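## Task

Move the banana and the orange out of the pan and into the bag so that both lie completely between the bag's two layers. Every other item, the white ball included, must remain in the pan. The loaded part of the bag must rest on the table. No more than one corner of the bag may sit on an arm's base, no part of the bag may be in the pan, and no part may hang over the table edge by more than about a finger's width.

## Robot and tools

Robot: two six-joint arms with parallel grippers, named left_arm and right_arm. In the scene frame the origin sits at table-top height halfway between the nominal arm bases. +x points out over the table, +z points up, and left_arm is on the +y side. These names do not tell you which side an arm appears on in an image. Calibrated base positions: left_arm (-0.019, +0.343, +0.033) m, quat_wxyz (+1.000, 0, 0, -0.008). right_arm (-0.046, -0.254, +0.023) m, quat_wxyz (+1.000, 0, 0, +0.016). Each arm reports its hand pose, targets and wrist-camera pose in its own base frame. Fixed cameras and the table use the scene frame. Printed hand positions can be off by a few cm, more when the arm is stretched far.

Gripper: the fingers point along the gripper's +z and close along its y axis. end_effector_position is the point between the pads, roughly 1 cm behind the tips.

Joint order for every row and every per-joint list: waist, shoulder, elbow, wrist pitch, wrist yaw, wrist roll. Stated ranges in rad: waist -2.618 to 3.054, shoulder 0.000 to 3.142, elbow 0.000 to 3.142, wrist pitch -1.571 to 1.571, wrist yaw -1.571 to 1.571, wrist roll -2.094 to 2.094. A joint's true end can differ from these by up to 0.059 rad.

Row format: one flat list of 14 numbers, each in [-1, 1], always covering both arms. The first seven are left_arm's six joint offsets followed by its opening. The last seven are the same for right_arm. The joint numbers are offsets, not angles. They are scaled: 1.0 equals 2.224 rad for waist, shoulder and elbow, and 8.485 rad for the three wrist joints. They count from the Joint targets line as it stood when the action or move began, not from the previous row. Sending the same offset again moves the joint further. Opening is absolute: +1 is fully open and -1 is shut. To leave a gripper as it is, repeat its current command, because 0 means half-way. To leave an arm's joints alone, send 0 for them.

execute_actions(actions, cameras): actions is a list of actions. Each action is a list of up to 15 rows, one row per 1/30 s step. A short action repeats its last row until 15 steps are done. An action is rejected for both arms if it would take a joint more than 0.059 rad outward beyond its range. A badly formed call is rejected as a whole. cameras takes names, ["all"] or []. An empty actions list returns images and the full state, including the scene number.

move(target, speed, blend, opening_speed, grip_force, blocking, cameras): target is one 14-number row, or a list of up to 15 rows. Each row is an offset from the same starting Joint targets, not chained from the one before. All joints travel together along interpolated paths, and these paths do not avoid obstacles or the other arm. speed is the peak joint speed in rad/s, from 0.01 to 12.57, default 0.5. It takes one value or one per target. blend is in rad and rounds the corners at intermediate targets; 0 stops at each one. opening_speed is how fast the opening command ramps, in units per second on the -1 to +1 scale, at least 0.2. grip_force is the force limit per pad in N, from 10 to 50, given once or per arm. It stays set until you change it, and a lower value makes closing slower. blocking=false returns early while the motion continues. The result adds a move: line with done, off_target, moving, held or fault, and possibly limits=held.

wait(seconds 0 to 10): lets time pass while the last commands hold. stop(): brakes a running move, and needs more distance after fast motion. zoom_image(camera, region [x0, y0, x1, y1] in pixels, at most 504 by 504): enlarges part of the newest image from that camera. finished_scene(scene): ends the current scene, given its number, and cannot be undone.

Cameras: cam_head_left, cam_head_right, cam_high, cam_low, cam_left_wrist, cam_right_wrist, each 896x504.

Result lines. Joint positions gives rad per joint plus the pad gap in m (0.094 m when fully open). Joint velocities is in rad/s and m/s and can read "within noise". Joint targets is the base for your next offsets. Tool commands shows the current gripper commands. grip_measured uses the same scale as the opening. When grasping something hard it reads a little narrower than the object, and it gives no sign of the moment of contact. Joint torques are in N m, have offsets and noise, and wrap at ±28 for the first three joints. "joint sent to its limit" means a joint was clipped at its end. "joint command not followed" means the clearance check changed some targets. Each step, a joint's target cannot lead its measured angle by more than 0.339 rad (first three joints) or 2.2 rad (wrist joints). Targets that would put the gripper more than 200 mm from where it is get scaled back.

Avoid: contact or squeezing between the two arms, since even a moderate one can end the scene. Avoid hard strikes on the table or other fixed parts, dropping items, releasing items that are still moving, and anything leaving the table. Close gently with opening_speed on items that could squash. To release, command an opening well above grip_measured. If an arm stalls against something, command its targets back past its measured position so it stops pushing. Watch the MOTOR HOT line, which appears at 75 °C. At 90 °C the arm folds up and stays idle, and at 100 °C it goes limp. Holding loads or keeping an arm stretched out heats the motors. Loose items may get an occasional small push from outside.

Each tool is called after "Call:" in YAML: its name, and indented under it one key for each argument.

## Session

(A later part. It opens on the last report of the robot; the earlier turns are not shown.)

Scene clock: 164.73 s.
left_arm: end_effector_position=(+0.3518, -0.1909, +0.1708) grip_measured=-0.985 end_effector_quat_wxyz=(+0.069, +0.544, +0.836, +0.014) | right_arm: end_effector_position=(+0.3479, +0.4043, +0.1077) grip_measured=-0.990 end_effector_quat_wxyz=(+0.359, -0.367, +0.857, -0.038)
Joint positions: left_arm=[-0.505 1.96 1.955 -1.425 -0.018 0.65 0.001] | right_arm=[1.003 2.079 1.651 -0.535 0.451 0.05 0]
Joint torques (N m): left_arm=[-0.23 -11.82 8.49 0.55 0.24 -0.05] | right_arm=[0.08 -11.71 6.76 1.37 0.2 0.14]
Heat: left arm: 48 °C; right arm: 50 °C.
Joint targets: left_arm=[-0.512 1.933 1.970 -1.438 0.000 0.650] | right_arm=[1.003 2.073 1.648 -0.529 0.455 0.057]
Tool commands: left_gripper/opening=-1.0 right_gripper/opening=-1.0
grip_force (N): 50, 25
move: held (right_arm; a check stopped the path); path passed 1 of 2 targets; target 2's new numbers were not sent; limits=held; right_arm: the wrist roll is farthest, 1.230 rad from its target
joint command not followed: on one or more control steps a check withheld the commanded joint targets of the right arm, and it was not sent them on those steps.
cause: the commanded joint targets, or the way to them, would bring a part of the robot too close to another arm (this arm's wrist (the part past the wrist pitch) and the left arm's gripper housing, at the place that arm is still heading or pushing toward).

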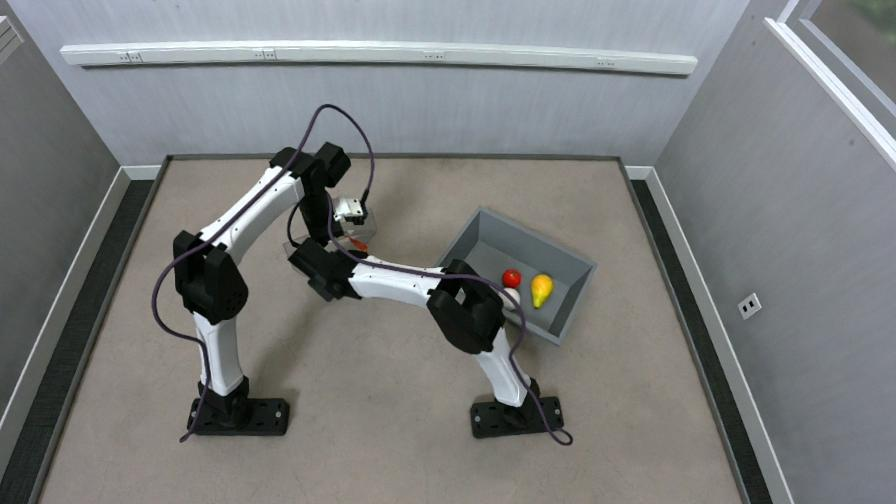

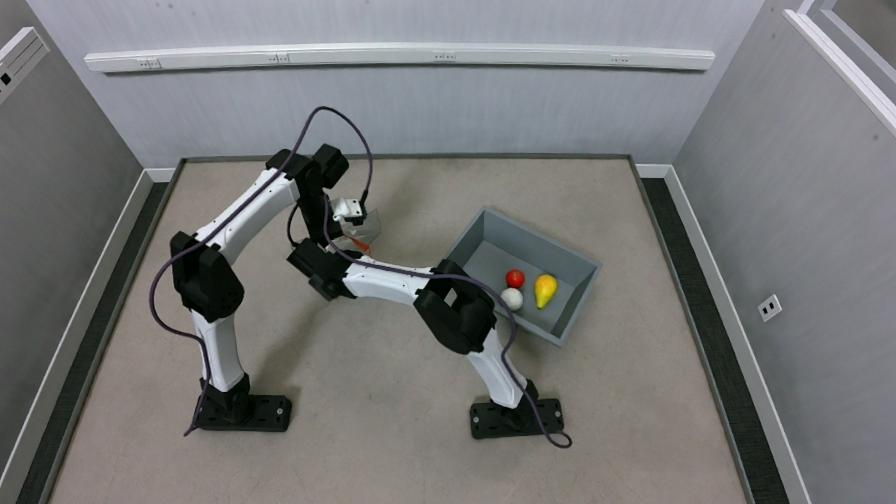

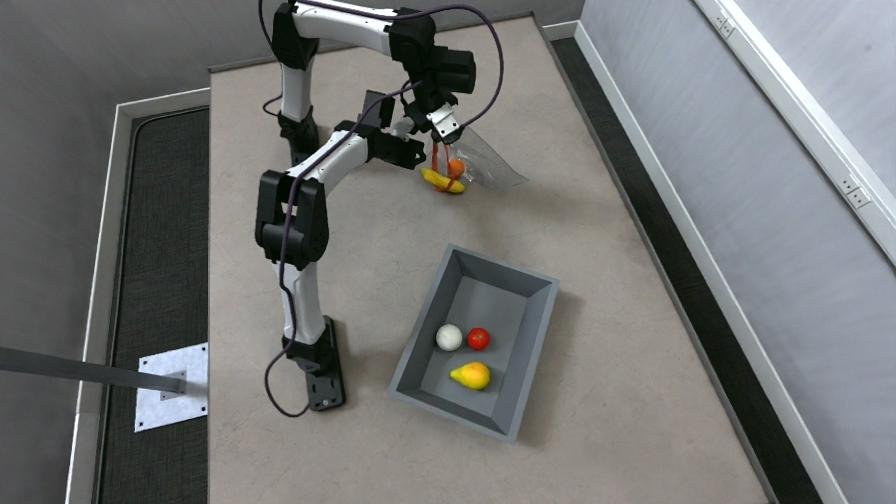

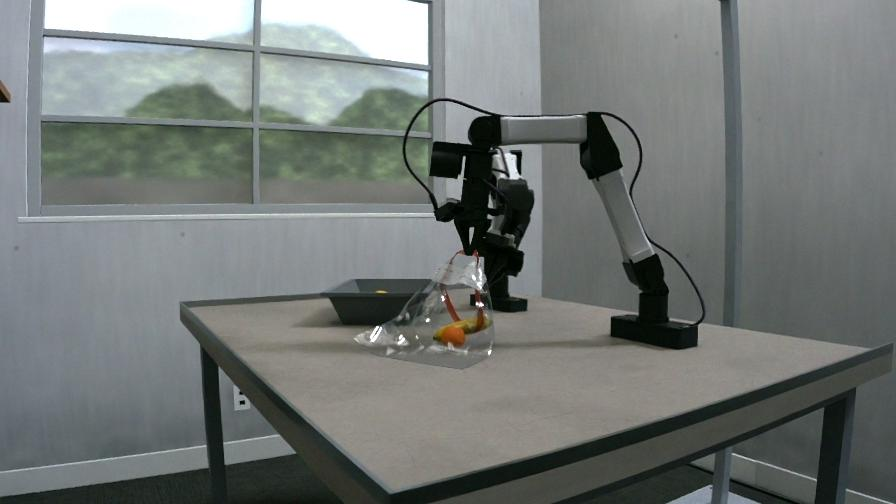

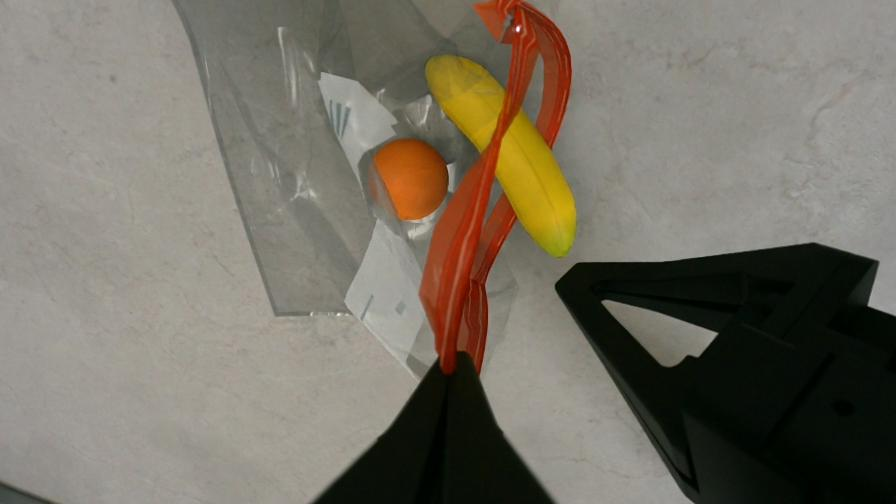

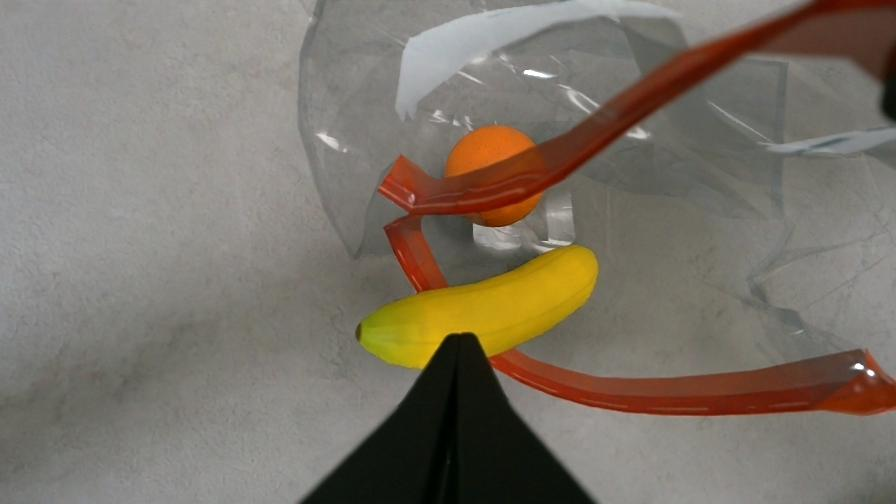

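Call:
move:
  target:
    - [0,0,0,0,0,0,-1, -0.2486,-0.2576,-0.3363,0.0388,-0.0536,0,-1]
    - [-0.067,-0.0719,-0.0656,-0.0015,0,-0.0176,-1, -0.2486,-0.2576,-0.3363,0.0388,-0.0536,0,-1]
  speed: [0.8,0.12]
  blend: [0.1,0]
  cameras: ["all"]

Call:
zoom_image:
  camera: "cam_head_left"
  region: [240, 180, 440, 340]

Call:
zoom_image:
  camera: "cam_low"
  region: [330, 200, 580, 390]

Call:
zoom_image:
  camera: "cam_high"
  region: [370, 90, 560, 240]

Scene clock: 166.73 s.
left_arm: end_effector_position=(+0.3515, -0.1911, +0.1708) grip_measured=-0.985 end_effector_quat_wxyz=(+0.069, +0.544, +0.836, +0.013) | right_arm: end_effector_position=(+0.3478, +0.4009, +0.1040) grip_measured=-0.990 end_effector_quat_wxyz=(+0.355, -0.368, +0.859, -0.041)
Joint positions: left_arm=[-0.505 1.96 1.955 -1.426 -0.017 0.65 0.001] | right_arm=[1 2.079 1.642 -0.538 0.451 0.05 0]
Joint torques (N m): left_arm=[-0.29 -11.82 8.49 0.56 0.2 -0.05] | right_arm=[0.12 -11.1 7.27 1.33 0.17 0.07]
Heat: left arm: 49 °C; right arm: 50 °C.
Joint targets: left_arm=[-0.512 1.933 1.970 -1.438 0.000 0.650] | right_arm=[1.000 2.079 1.645 -0.531 0.451 0.050]
grip_force (N): 50, 25
move: held (right_arm; a check stopped the path), off_target (left_arm; braked when a check withheld steps of right_arm); path passed 0 of 2 targets; blend cut to 0.08 rad at target 1; limits=held; left_arm: the shoulder is farthest, 0.187 rad from its target; right_arm: the elbow is farthest, 0.742 rad from its target
joint command not followed: on one or more control steps a check withheld the commanded joint targets of the right arm, and it was not sent them on those steps.
cause: the commanded joint targets, or the way to them, would bring a part of the robot too close to another arm (this arm's wrist (the part past the wrist pitch) and the left arm's gripper housing, at the place that arm is still heading or pushing toward).

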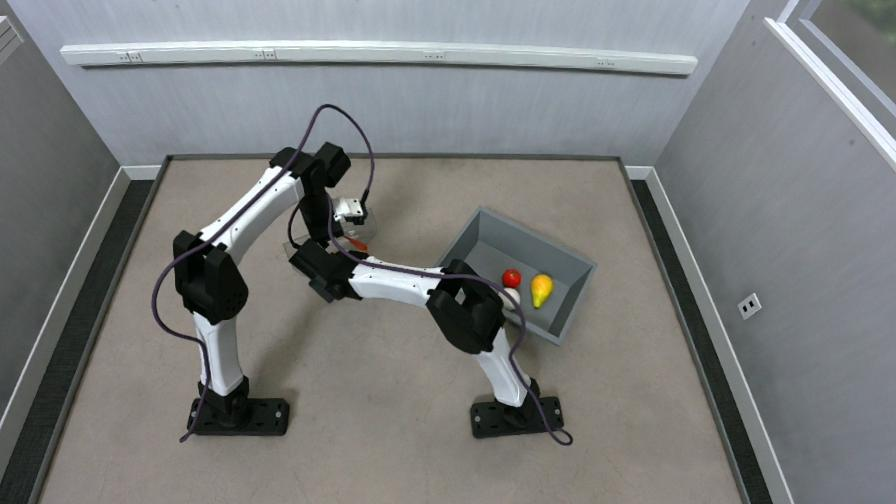

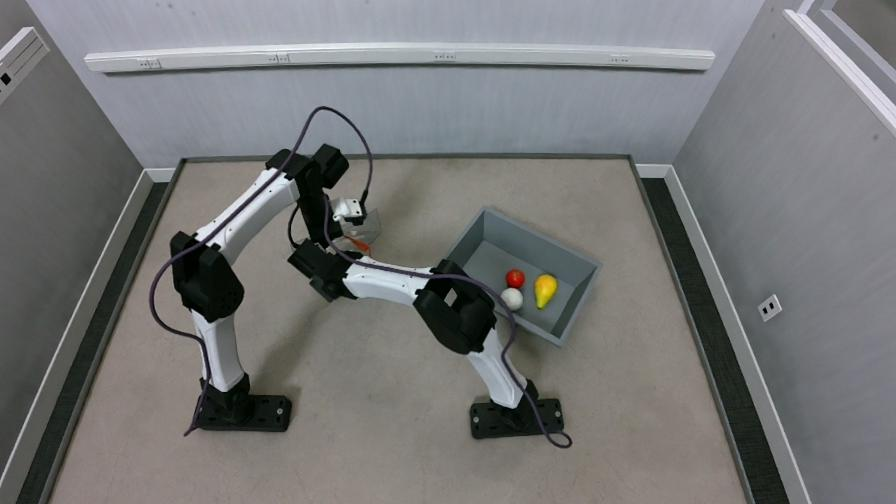

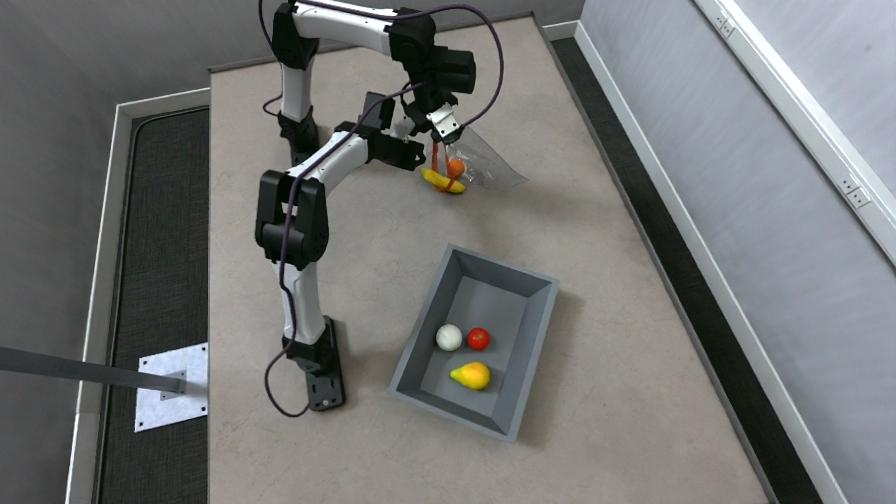

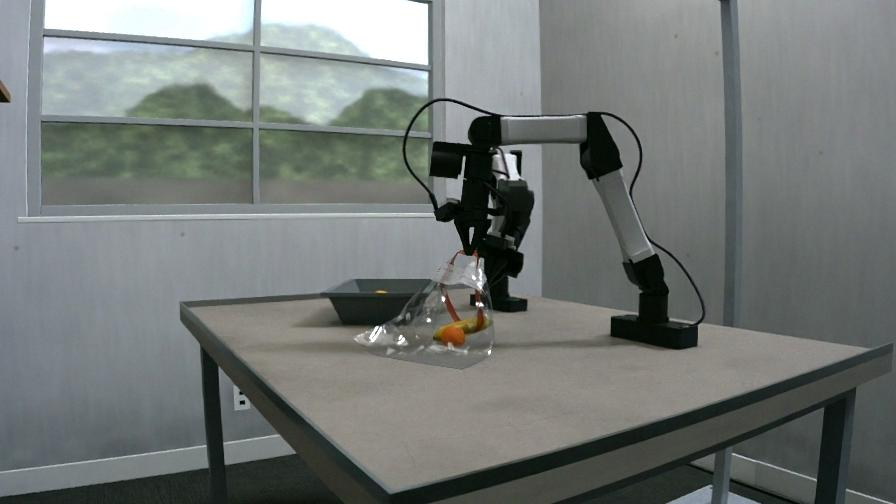

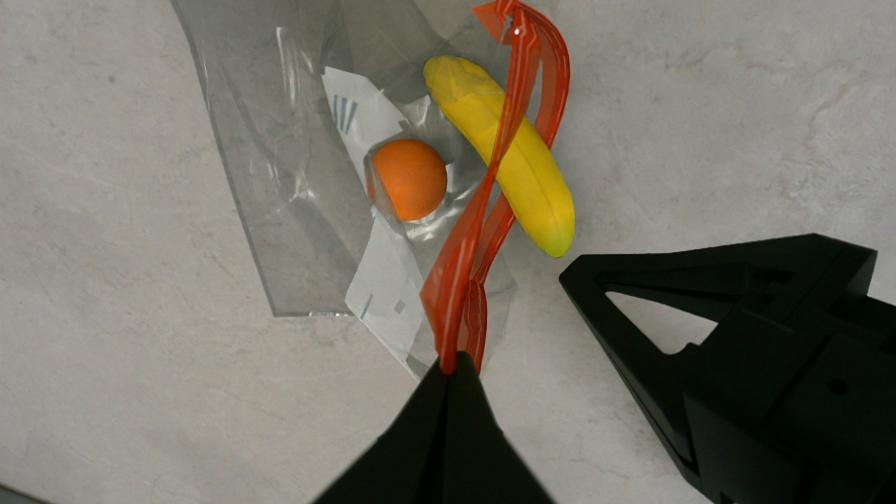

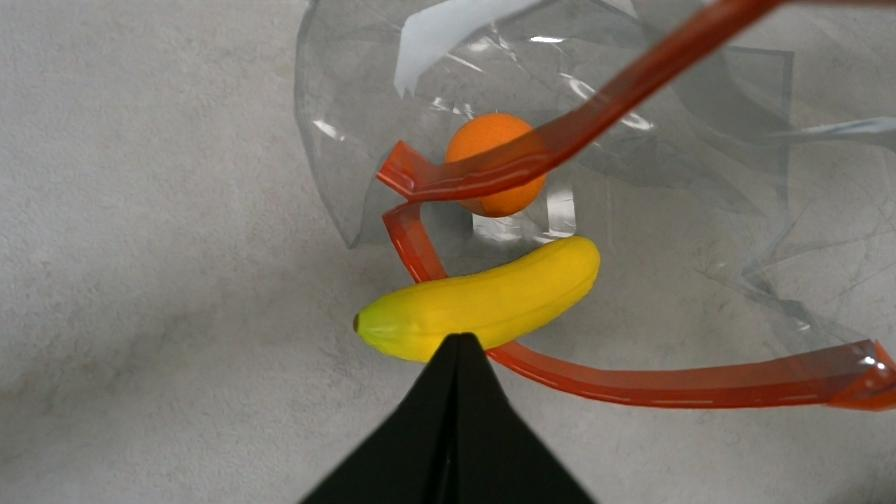

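Scaled by 2.520 from the camera's 896x504 image, which has a finer 1280x720 frame.

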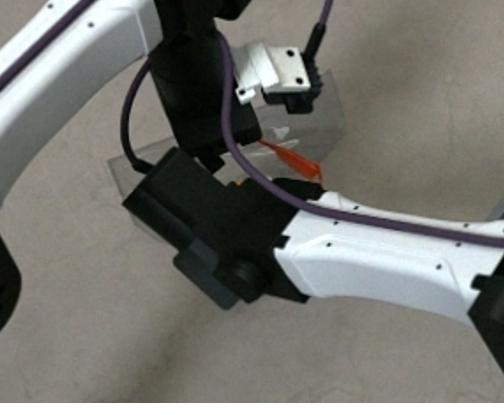

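Scaled by 2.016 from the camera's 896x504 image, which has a finer 1280x720 frame.

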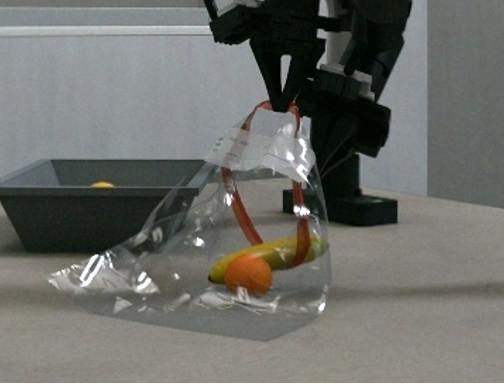

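Scaled by 2.653 from the camera's 896x504 image, which has a finer 1280x720 frame.

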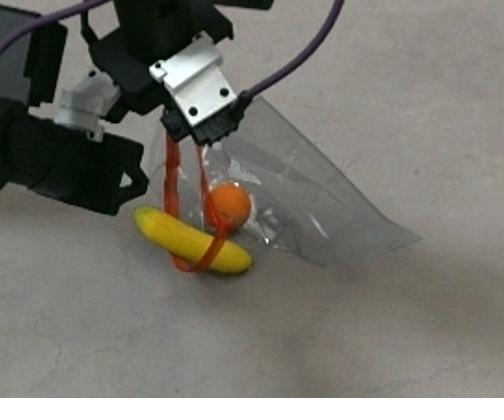

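Call:
move:
  target: [0,0,0,0,0,0,-1, 0.054,-0.103,-0.1326,0.0078,0,0,-1]
  speed: 0.3
  cameras: ["cam_head_left","cam_right_wrist"]

Scene clock: 168.60 s.
left_arm: end_effector_position=(+0.3515, -0.1911, +0.1708) grip_measured=-0.985 end_effector_quat_wxyz=(+0.069, +0.544, +0.836, +0.013) | right_arm: end_effector_position=(+0.2722, +0.3841, +0.0916) grip_measured=-0.990 end_effector_quat_wxyz=(+0.338, -0.425, +0.839, -0.035)
Joint positions: left_arm=[-0.505 1.96 1.955 -1.426 -0.017 0.65 0.001] | right_arm=[1.116 1.895 1.353 -0.483 0.451 0.05 0]
Joint torques (N m): left_arm=[-0.29 -11.85 8.47 0.56 0.2 -0.04] | right_arm=[0.61 -13.45 6.41 1.43 0.18 0.07]
Heat: left arm: 49 °C; right arm: 51 °C.
Joint targets: left_arm=[-0.512 1.933 1.970 -1.438 0.000 0.650] | right_arm=[1.121 1.850 1.350 -0.466 0.451 0.050]
grip_force (N): 50, 25
move: off_target (right_arm); right_arm: the shoulder is farthest, 0.045 rad from its target
Images, in order (width x height): cam_head_left 896x504, cam_right_wrist 896x504.

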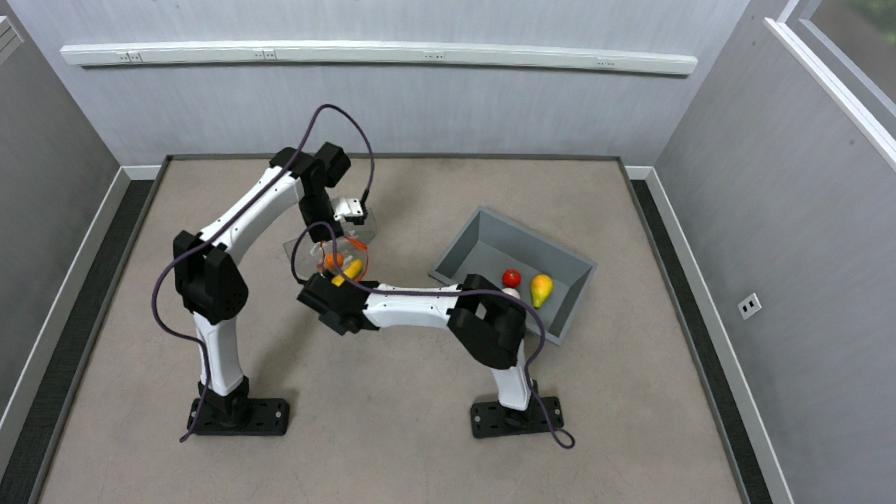

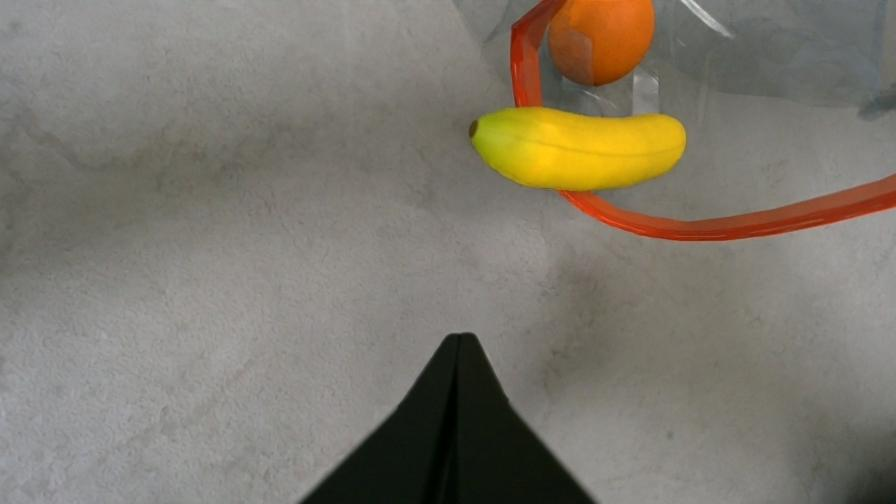

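Call:
move:
  target:
    - [0,0,0,0,0,0,-1, -0.3017,-0.1574,-0.2023,0.0313,-0.0532,0,-1]
    - [-0.067,-0.0719,-0.0656,-0.0015,0,-0.0176,-1, -0.3017,-0.1574,-0.2023,0.0313,-0.0532,0,-1]
  speed: [0.8,0.12]
  blend: [0.1,0]
  cameras: ["cam_head_left","cam_high","cam_low","cam_left_wrist"]

Call:
zoom_image:
  camera: "cam_head_left"
  region: [240, 180, 440, 340]

Call:
zoom_image:
  camera: "cam_low"
  region: [330, 200, 580, 390]

Call:
zoom_image:
  camera: "cam_high"
  region: [370, 90, 560, 240]

Scene clock: 171.93 s.
left_arm: end_effector_position=(+0.2896, -0.2196, +0.1940) grip_measured=-0.985 end_effector_quat_wxyz=(+0.082, +0.549, +0.832, +0.002) | right_arm: end_effector_position=(+0.3670, +0.1767, +0.0958) grip_measured=-0.990 end_effector_quat_wxyz=(+0.344, -0.185, +0.917, +0.084)
Joint positions: left_arm=[-0.656 1.801 1.835 -1.441 -0.016 0.513 0.001] | right_arm=[0.453 1.532 0.903 -0.219 0.009 0.05 0]
Joint torques (N m): left_arm=[-0.14 -10.47 6.01 0.65 0.18 -0.15] | right_arm=[-0.28 -9.22 6.53 1.7 -0.11 0.04]
Heat: left arm: 49 °C; right arm: 50 °C.
Joint targets: left_arm=[-0.661 1.773 1.824 -1.451 0.000 0.501] | right_arm=[0.449 1.499 0.900 -0.200 0.000 0.050]
grip_force (N): 50, 25
move: done; blend cut to 0.08 rad at target 1
Images, in order (width x height): cam_head_left 896x504, cam_high 896x504, cam_low 896x504, cam_left_wrist 896x504.

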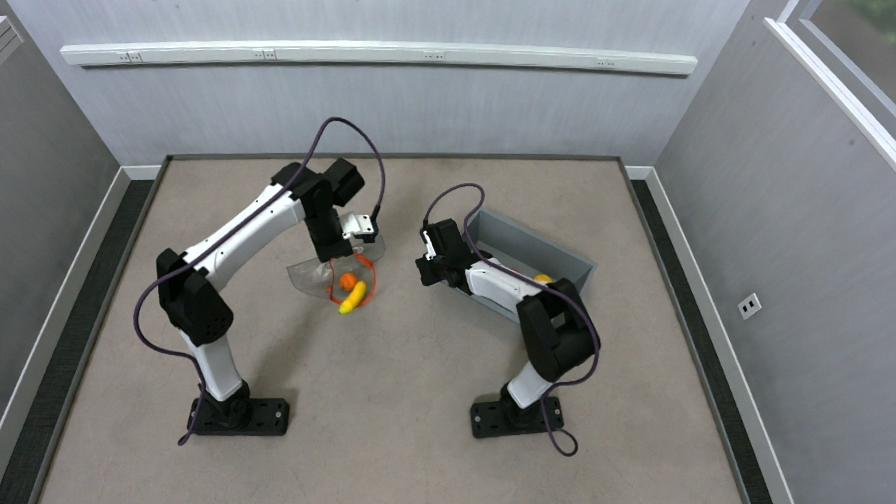

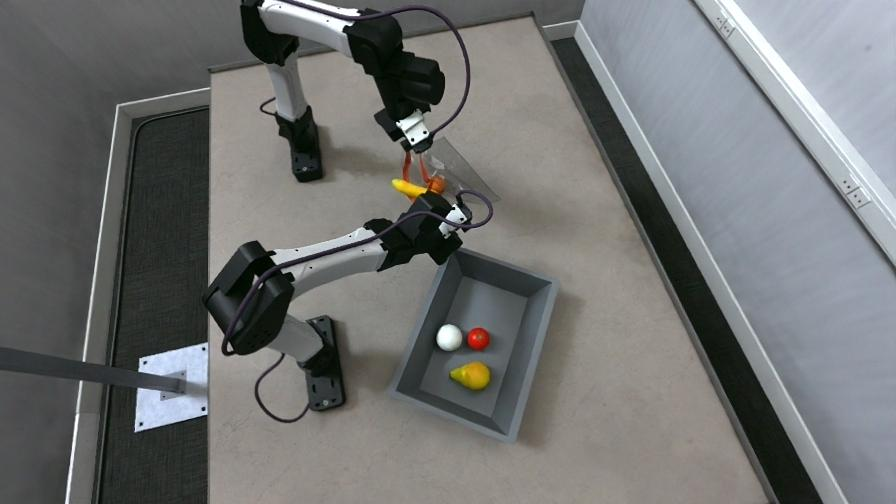

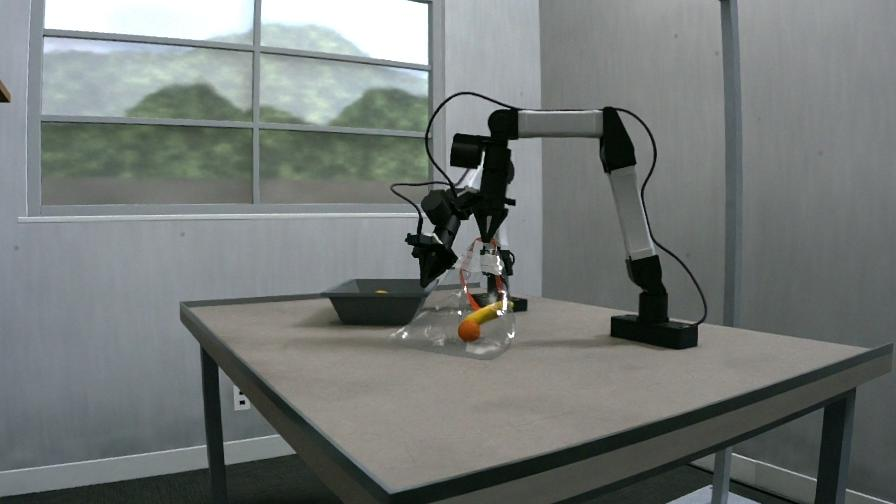

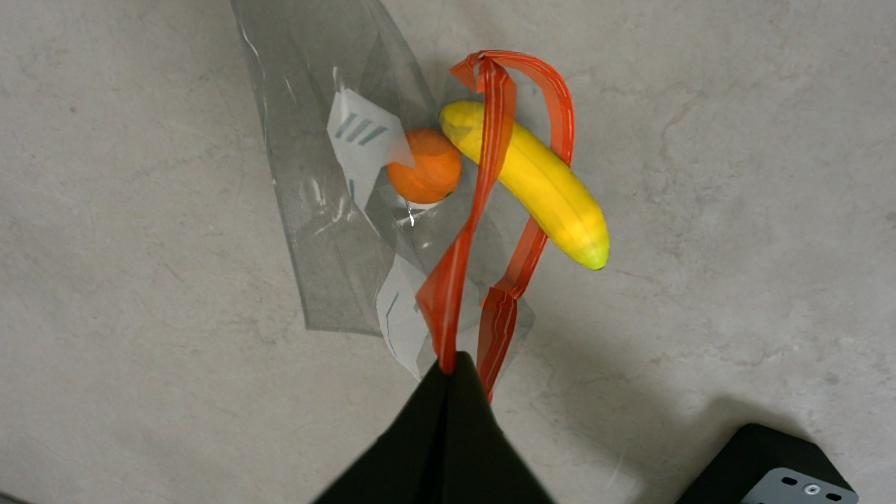

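Scaled by 2.520 from the camera's 896x504 image, which has a finer 1280x720 frame.

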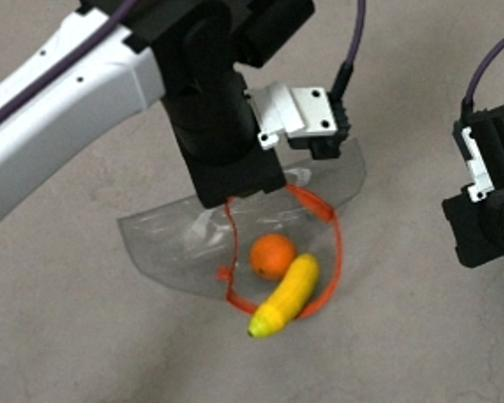

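Scaled by 2.016 from the camera's 896x504 image, which has a finer 1280x720 frame.

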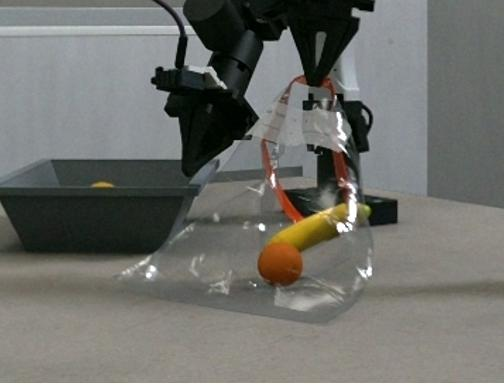

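Scaled by 2.653 from the camera's 896x504 image, which has a finer 1280x720 frame.

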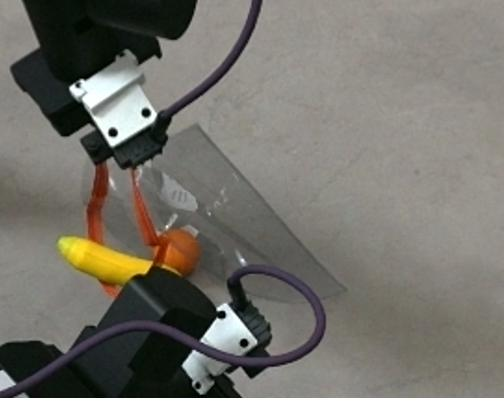

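Call:
move:
  target: [0,-0.0332,0.0464,-0.0091,0,0,-1, 0,0,0,0,0,0,-1]
  speed: 0.1
  cameras: ["cam_head_left","cam_high","cam_low","cam_left_wrist"]

Call:
zoom_image:
  camera: "cam_head_left"
  region: [240, 180, 440, 340]

Call:
zoom_image:
  camera: "cam_low"
  region: [330, 200, 580, 390]

Scene clock: 177.73 s.
left_arm: end_effector_position=(+0.2775, -0.2103, +0.2373) grip_measured=-0.985 end_effector_quat_wxyz=(+0.119, +0.547, +0.829, -0.001) | right_arm: end_effector_position=(+0.3670, +0.1767, +0.0958) grip_measured=-0.990 end_effector_quat_wxyz=(+0.344, -0.185, +0.917, +0.084)
Joint positions: left_arm=[-0.656 1.722 1.907 -1.517 -0.016 0.512 0.001] | right_arm=[0.453 1.532 0.903 -0.219 0.009 0.05 0]
Joint torques (N m): left_arm=[-0.13 -9.24 8.84 0.82 0.19 -0.16] | right_arm=[-0.28 -9.22 6.53 1.7 -0.11 0.05]
Heat: left arm: 47 °C; right arm: 49 °C.
Joint targets: left_arm=[-0.661 1.699 1.927 -1.528 0.000 0.500] | right_arm=[0.449 1.499 0.900 -0.200 0.000 0.050]
grip_force (N): 50, 25
move: done
Images, in order (width x height): cam_head_left 896x504, cam_high 896x504, cam_low 896x504, cam_left_wrist 896x504.

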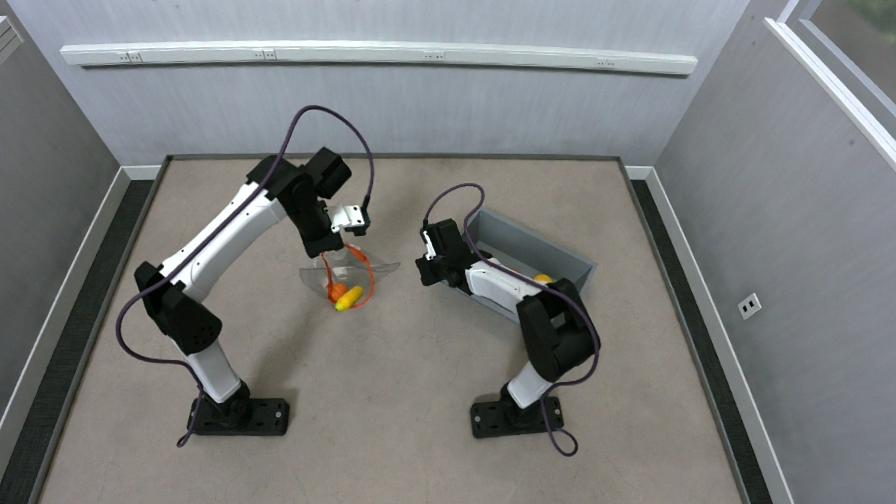

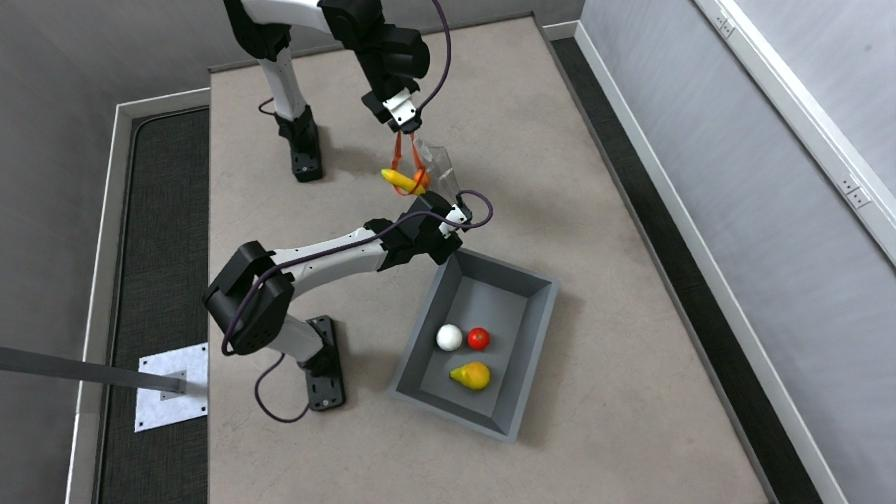

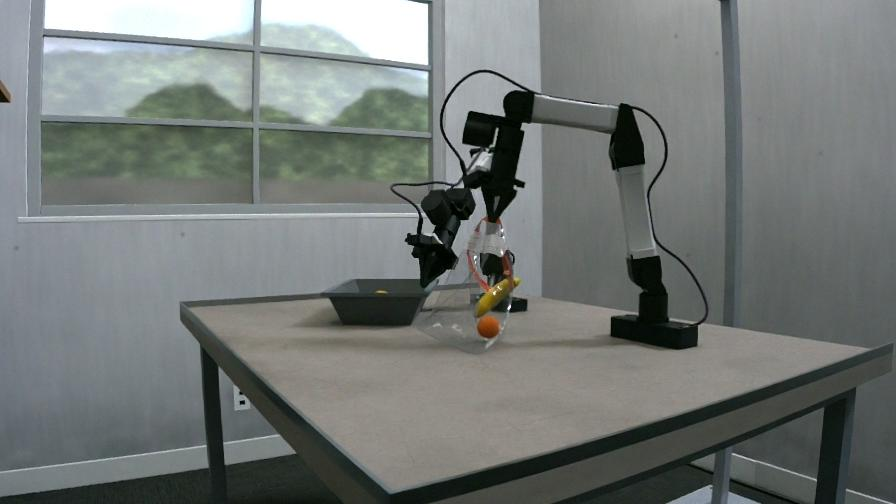

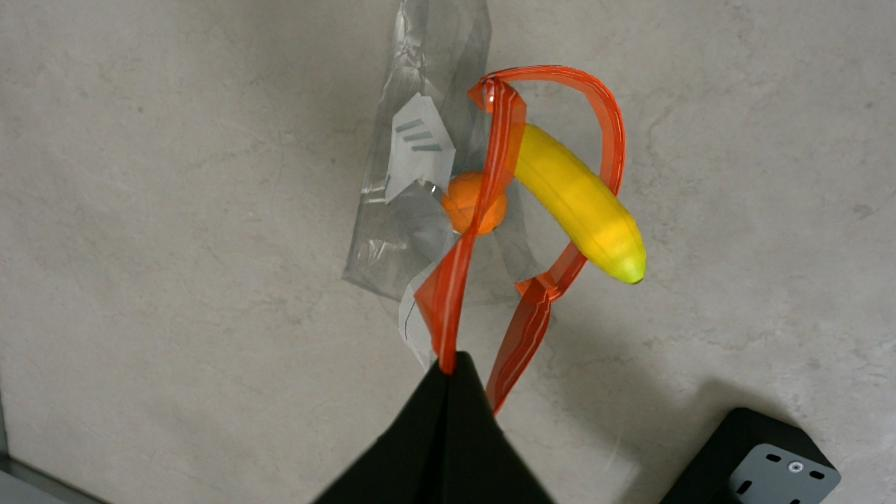

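Scaled by 2.520 from the camera's 896x504 image, which has a finer 1280x720 frame.

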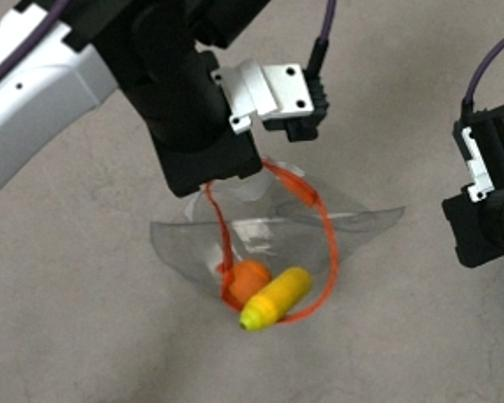

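Scaled by 2.016 from the camera's 896x504 image, which has a finer 1280x720 frame.

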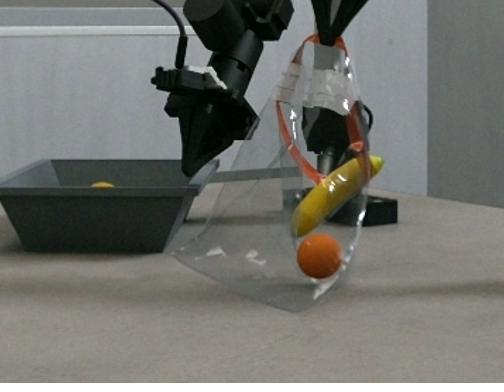

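Call:
move:
  target:
    - [0,0,0,0,0,0,-1, 0,-0.2052,-0.1179,0.0006,0,0,-1]
    - [0,0,0,0,0,0,-1, 0.2747,-0.2052,-0.1179,0.0006,0,0,-1]
    - [0,0,0,0,0,0,-1, 0.2729,0.07,-0.202,0.1478,0,0,-1]
  speed: [0.7,0.8,0.6]
  blend: [0.1,0.08,0]
  cameras: ["all"]

Call:
zoom_image:
  camera: "cam_head_left"
  region: [240, 180, 440, 340]

Call:
zoom_image:
  camera: "cam_low"
  region: [330, 200, 580, 390]

Call:
zoom_image:
  camera: "cam_high"
  region: [300, 80, 500, 230]

Scene clock: 184.00 s.
left_arm: end_effector_position=(+0.2775, -0.2103, +0.2373) grip_measured=-0.985 end_effector_quat_wxyz=(+0.119, +0.547, +0.829, -0.001) | right_arm: end_effector_position=(+0.2137, +0.3740, +0.1311) grip_measured=-0.990 end_effector_quat_wxyz=(+0.552, -0.365, +0.669, +0.338)
Joint positions: left_arm=[-0.656 1.722 1.907 -1.517 -0.016 0.512 0.001] | right_arm=[1.053 1.646 0.453 1.032 0.004 0.05 0]
Joint torques (N m): left_arm=[-0.12 -9.24 8.91 0.81 0.19 -0.15] | right_arm=[0.31 -5.14 5.08 2.18 -0.07 0.04]
Heat: left arm: 46 °C; right arm: 47 °C.
Joint targets: left_arm=[-0.661 1.699 1.927 -1.528 0.000 0.500] | right_arm=[1.056 1.655 0.450 1.054 -0.001 0.050]
grip_force (N): 50, 25
move: done

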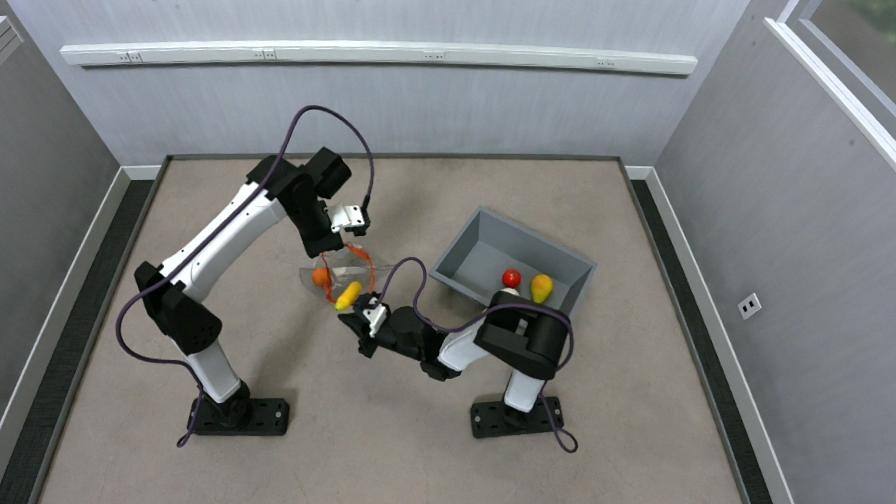

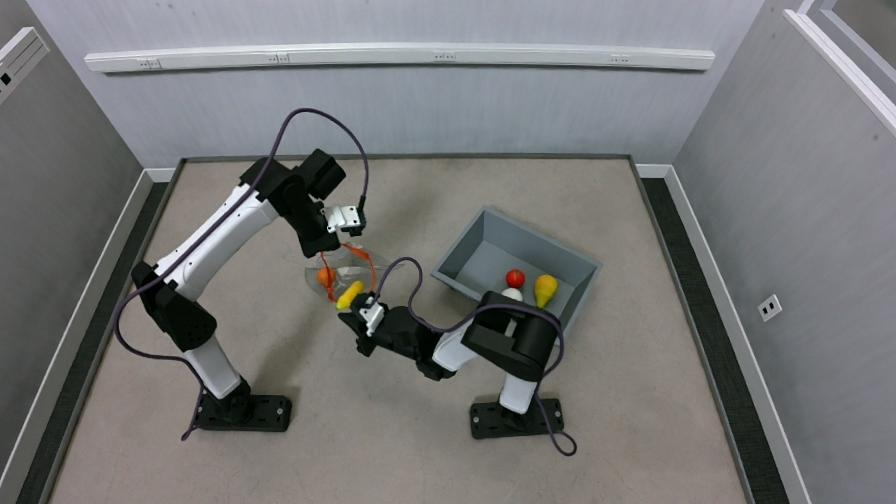

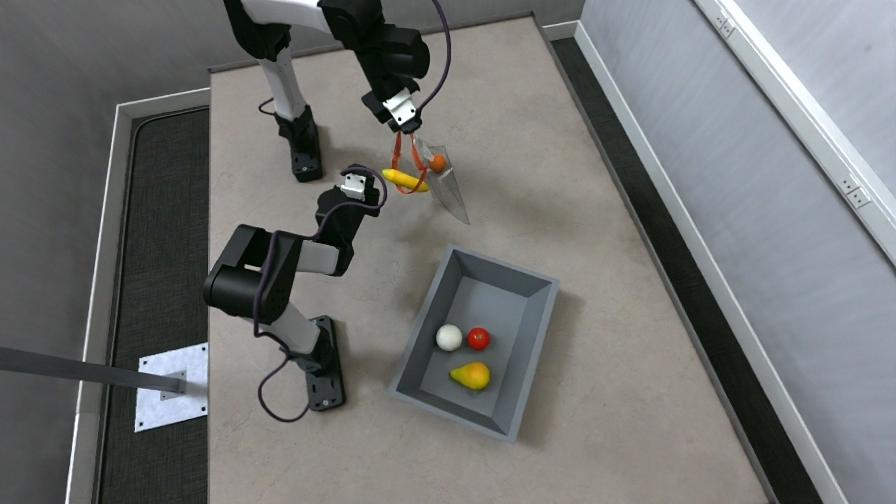

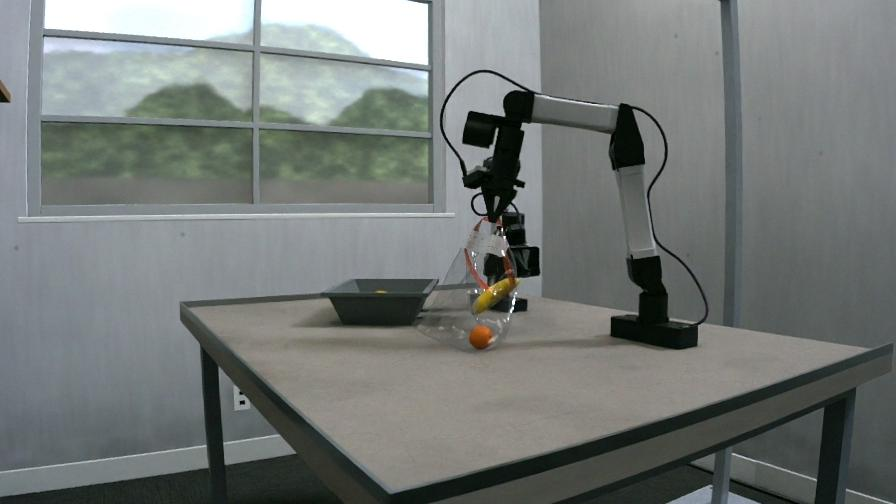

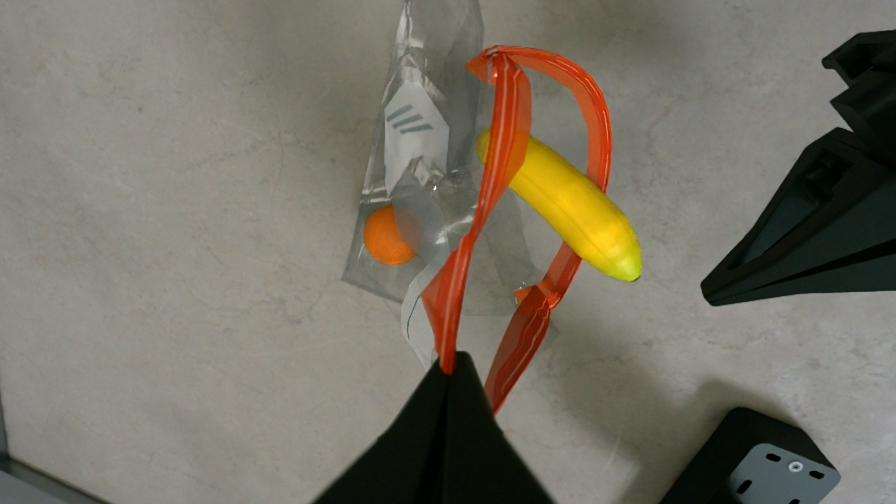

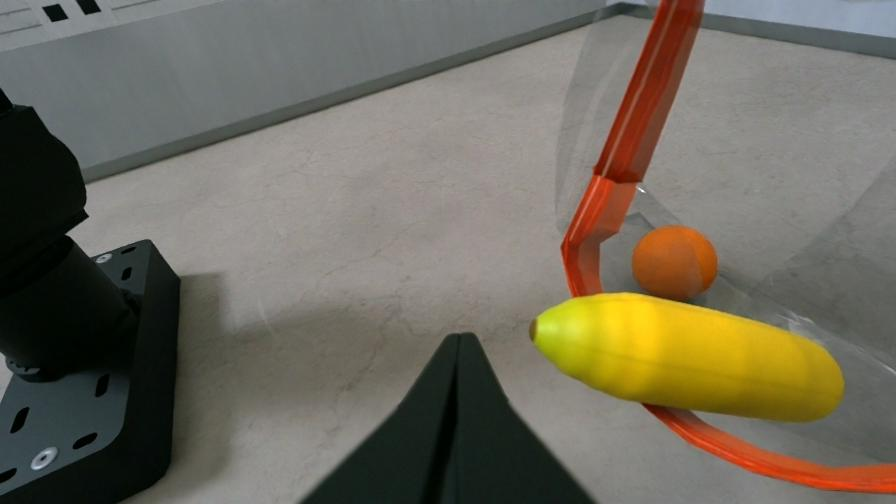

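Scaled by 2.520 from the camera's 896x504 image, which has a finer 1280x720 frame.

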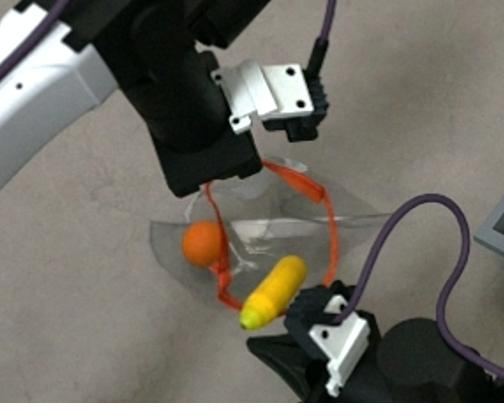

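Scaled by 2.016 from the camera's 896x504 image, which has a finer 1280x720 frame.

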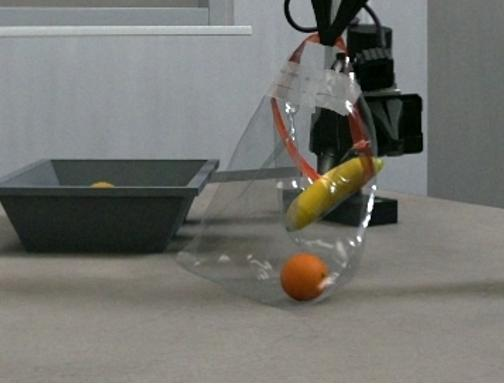

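Scaled by 2.520 from the camera's 896x504 image, which has a finer 1280x720 frame.

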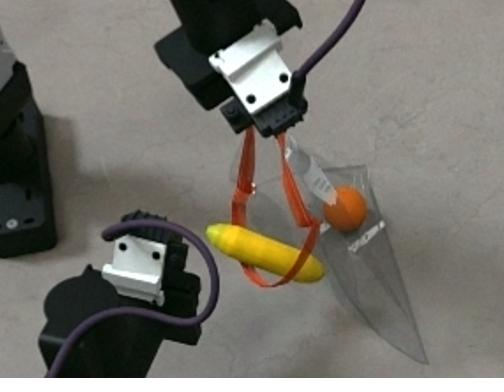

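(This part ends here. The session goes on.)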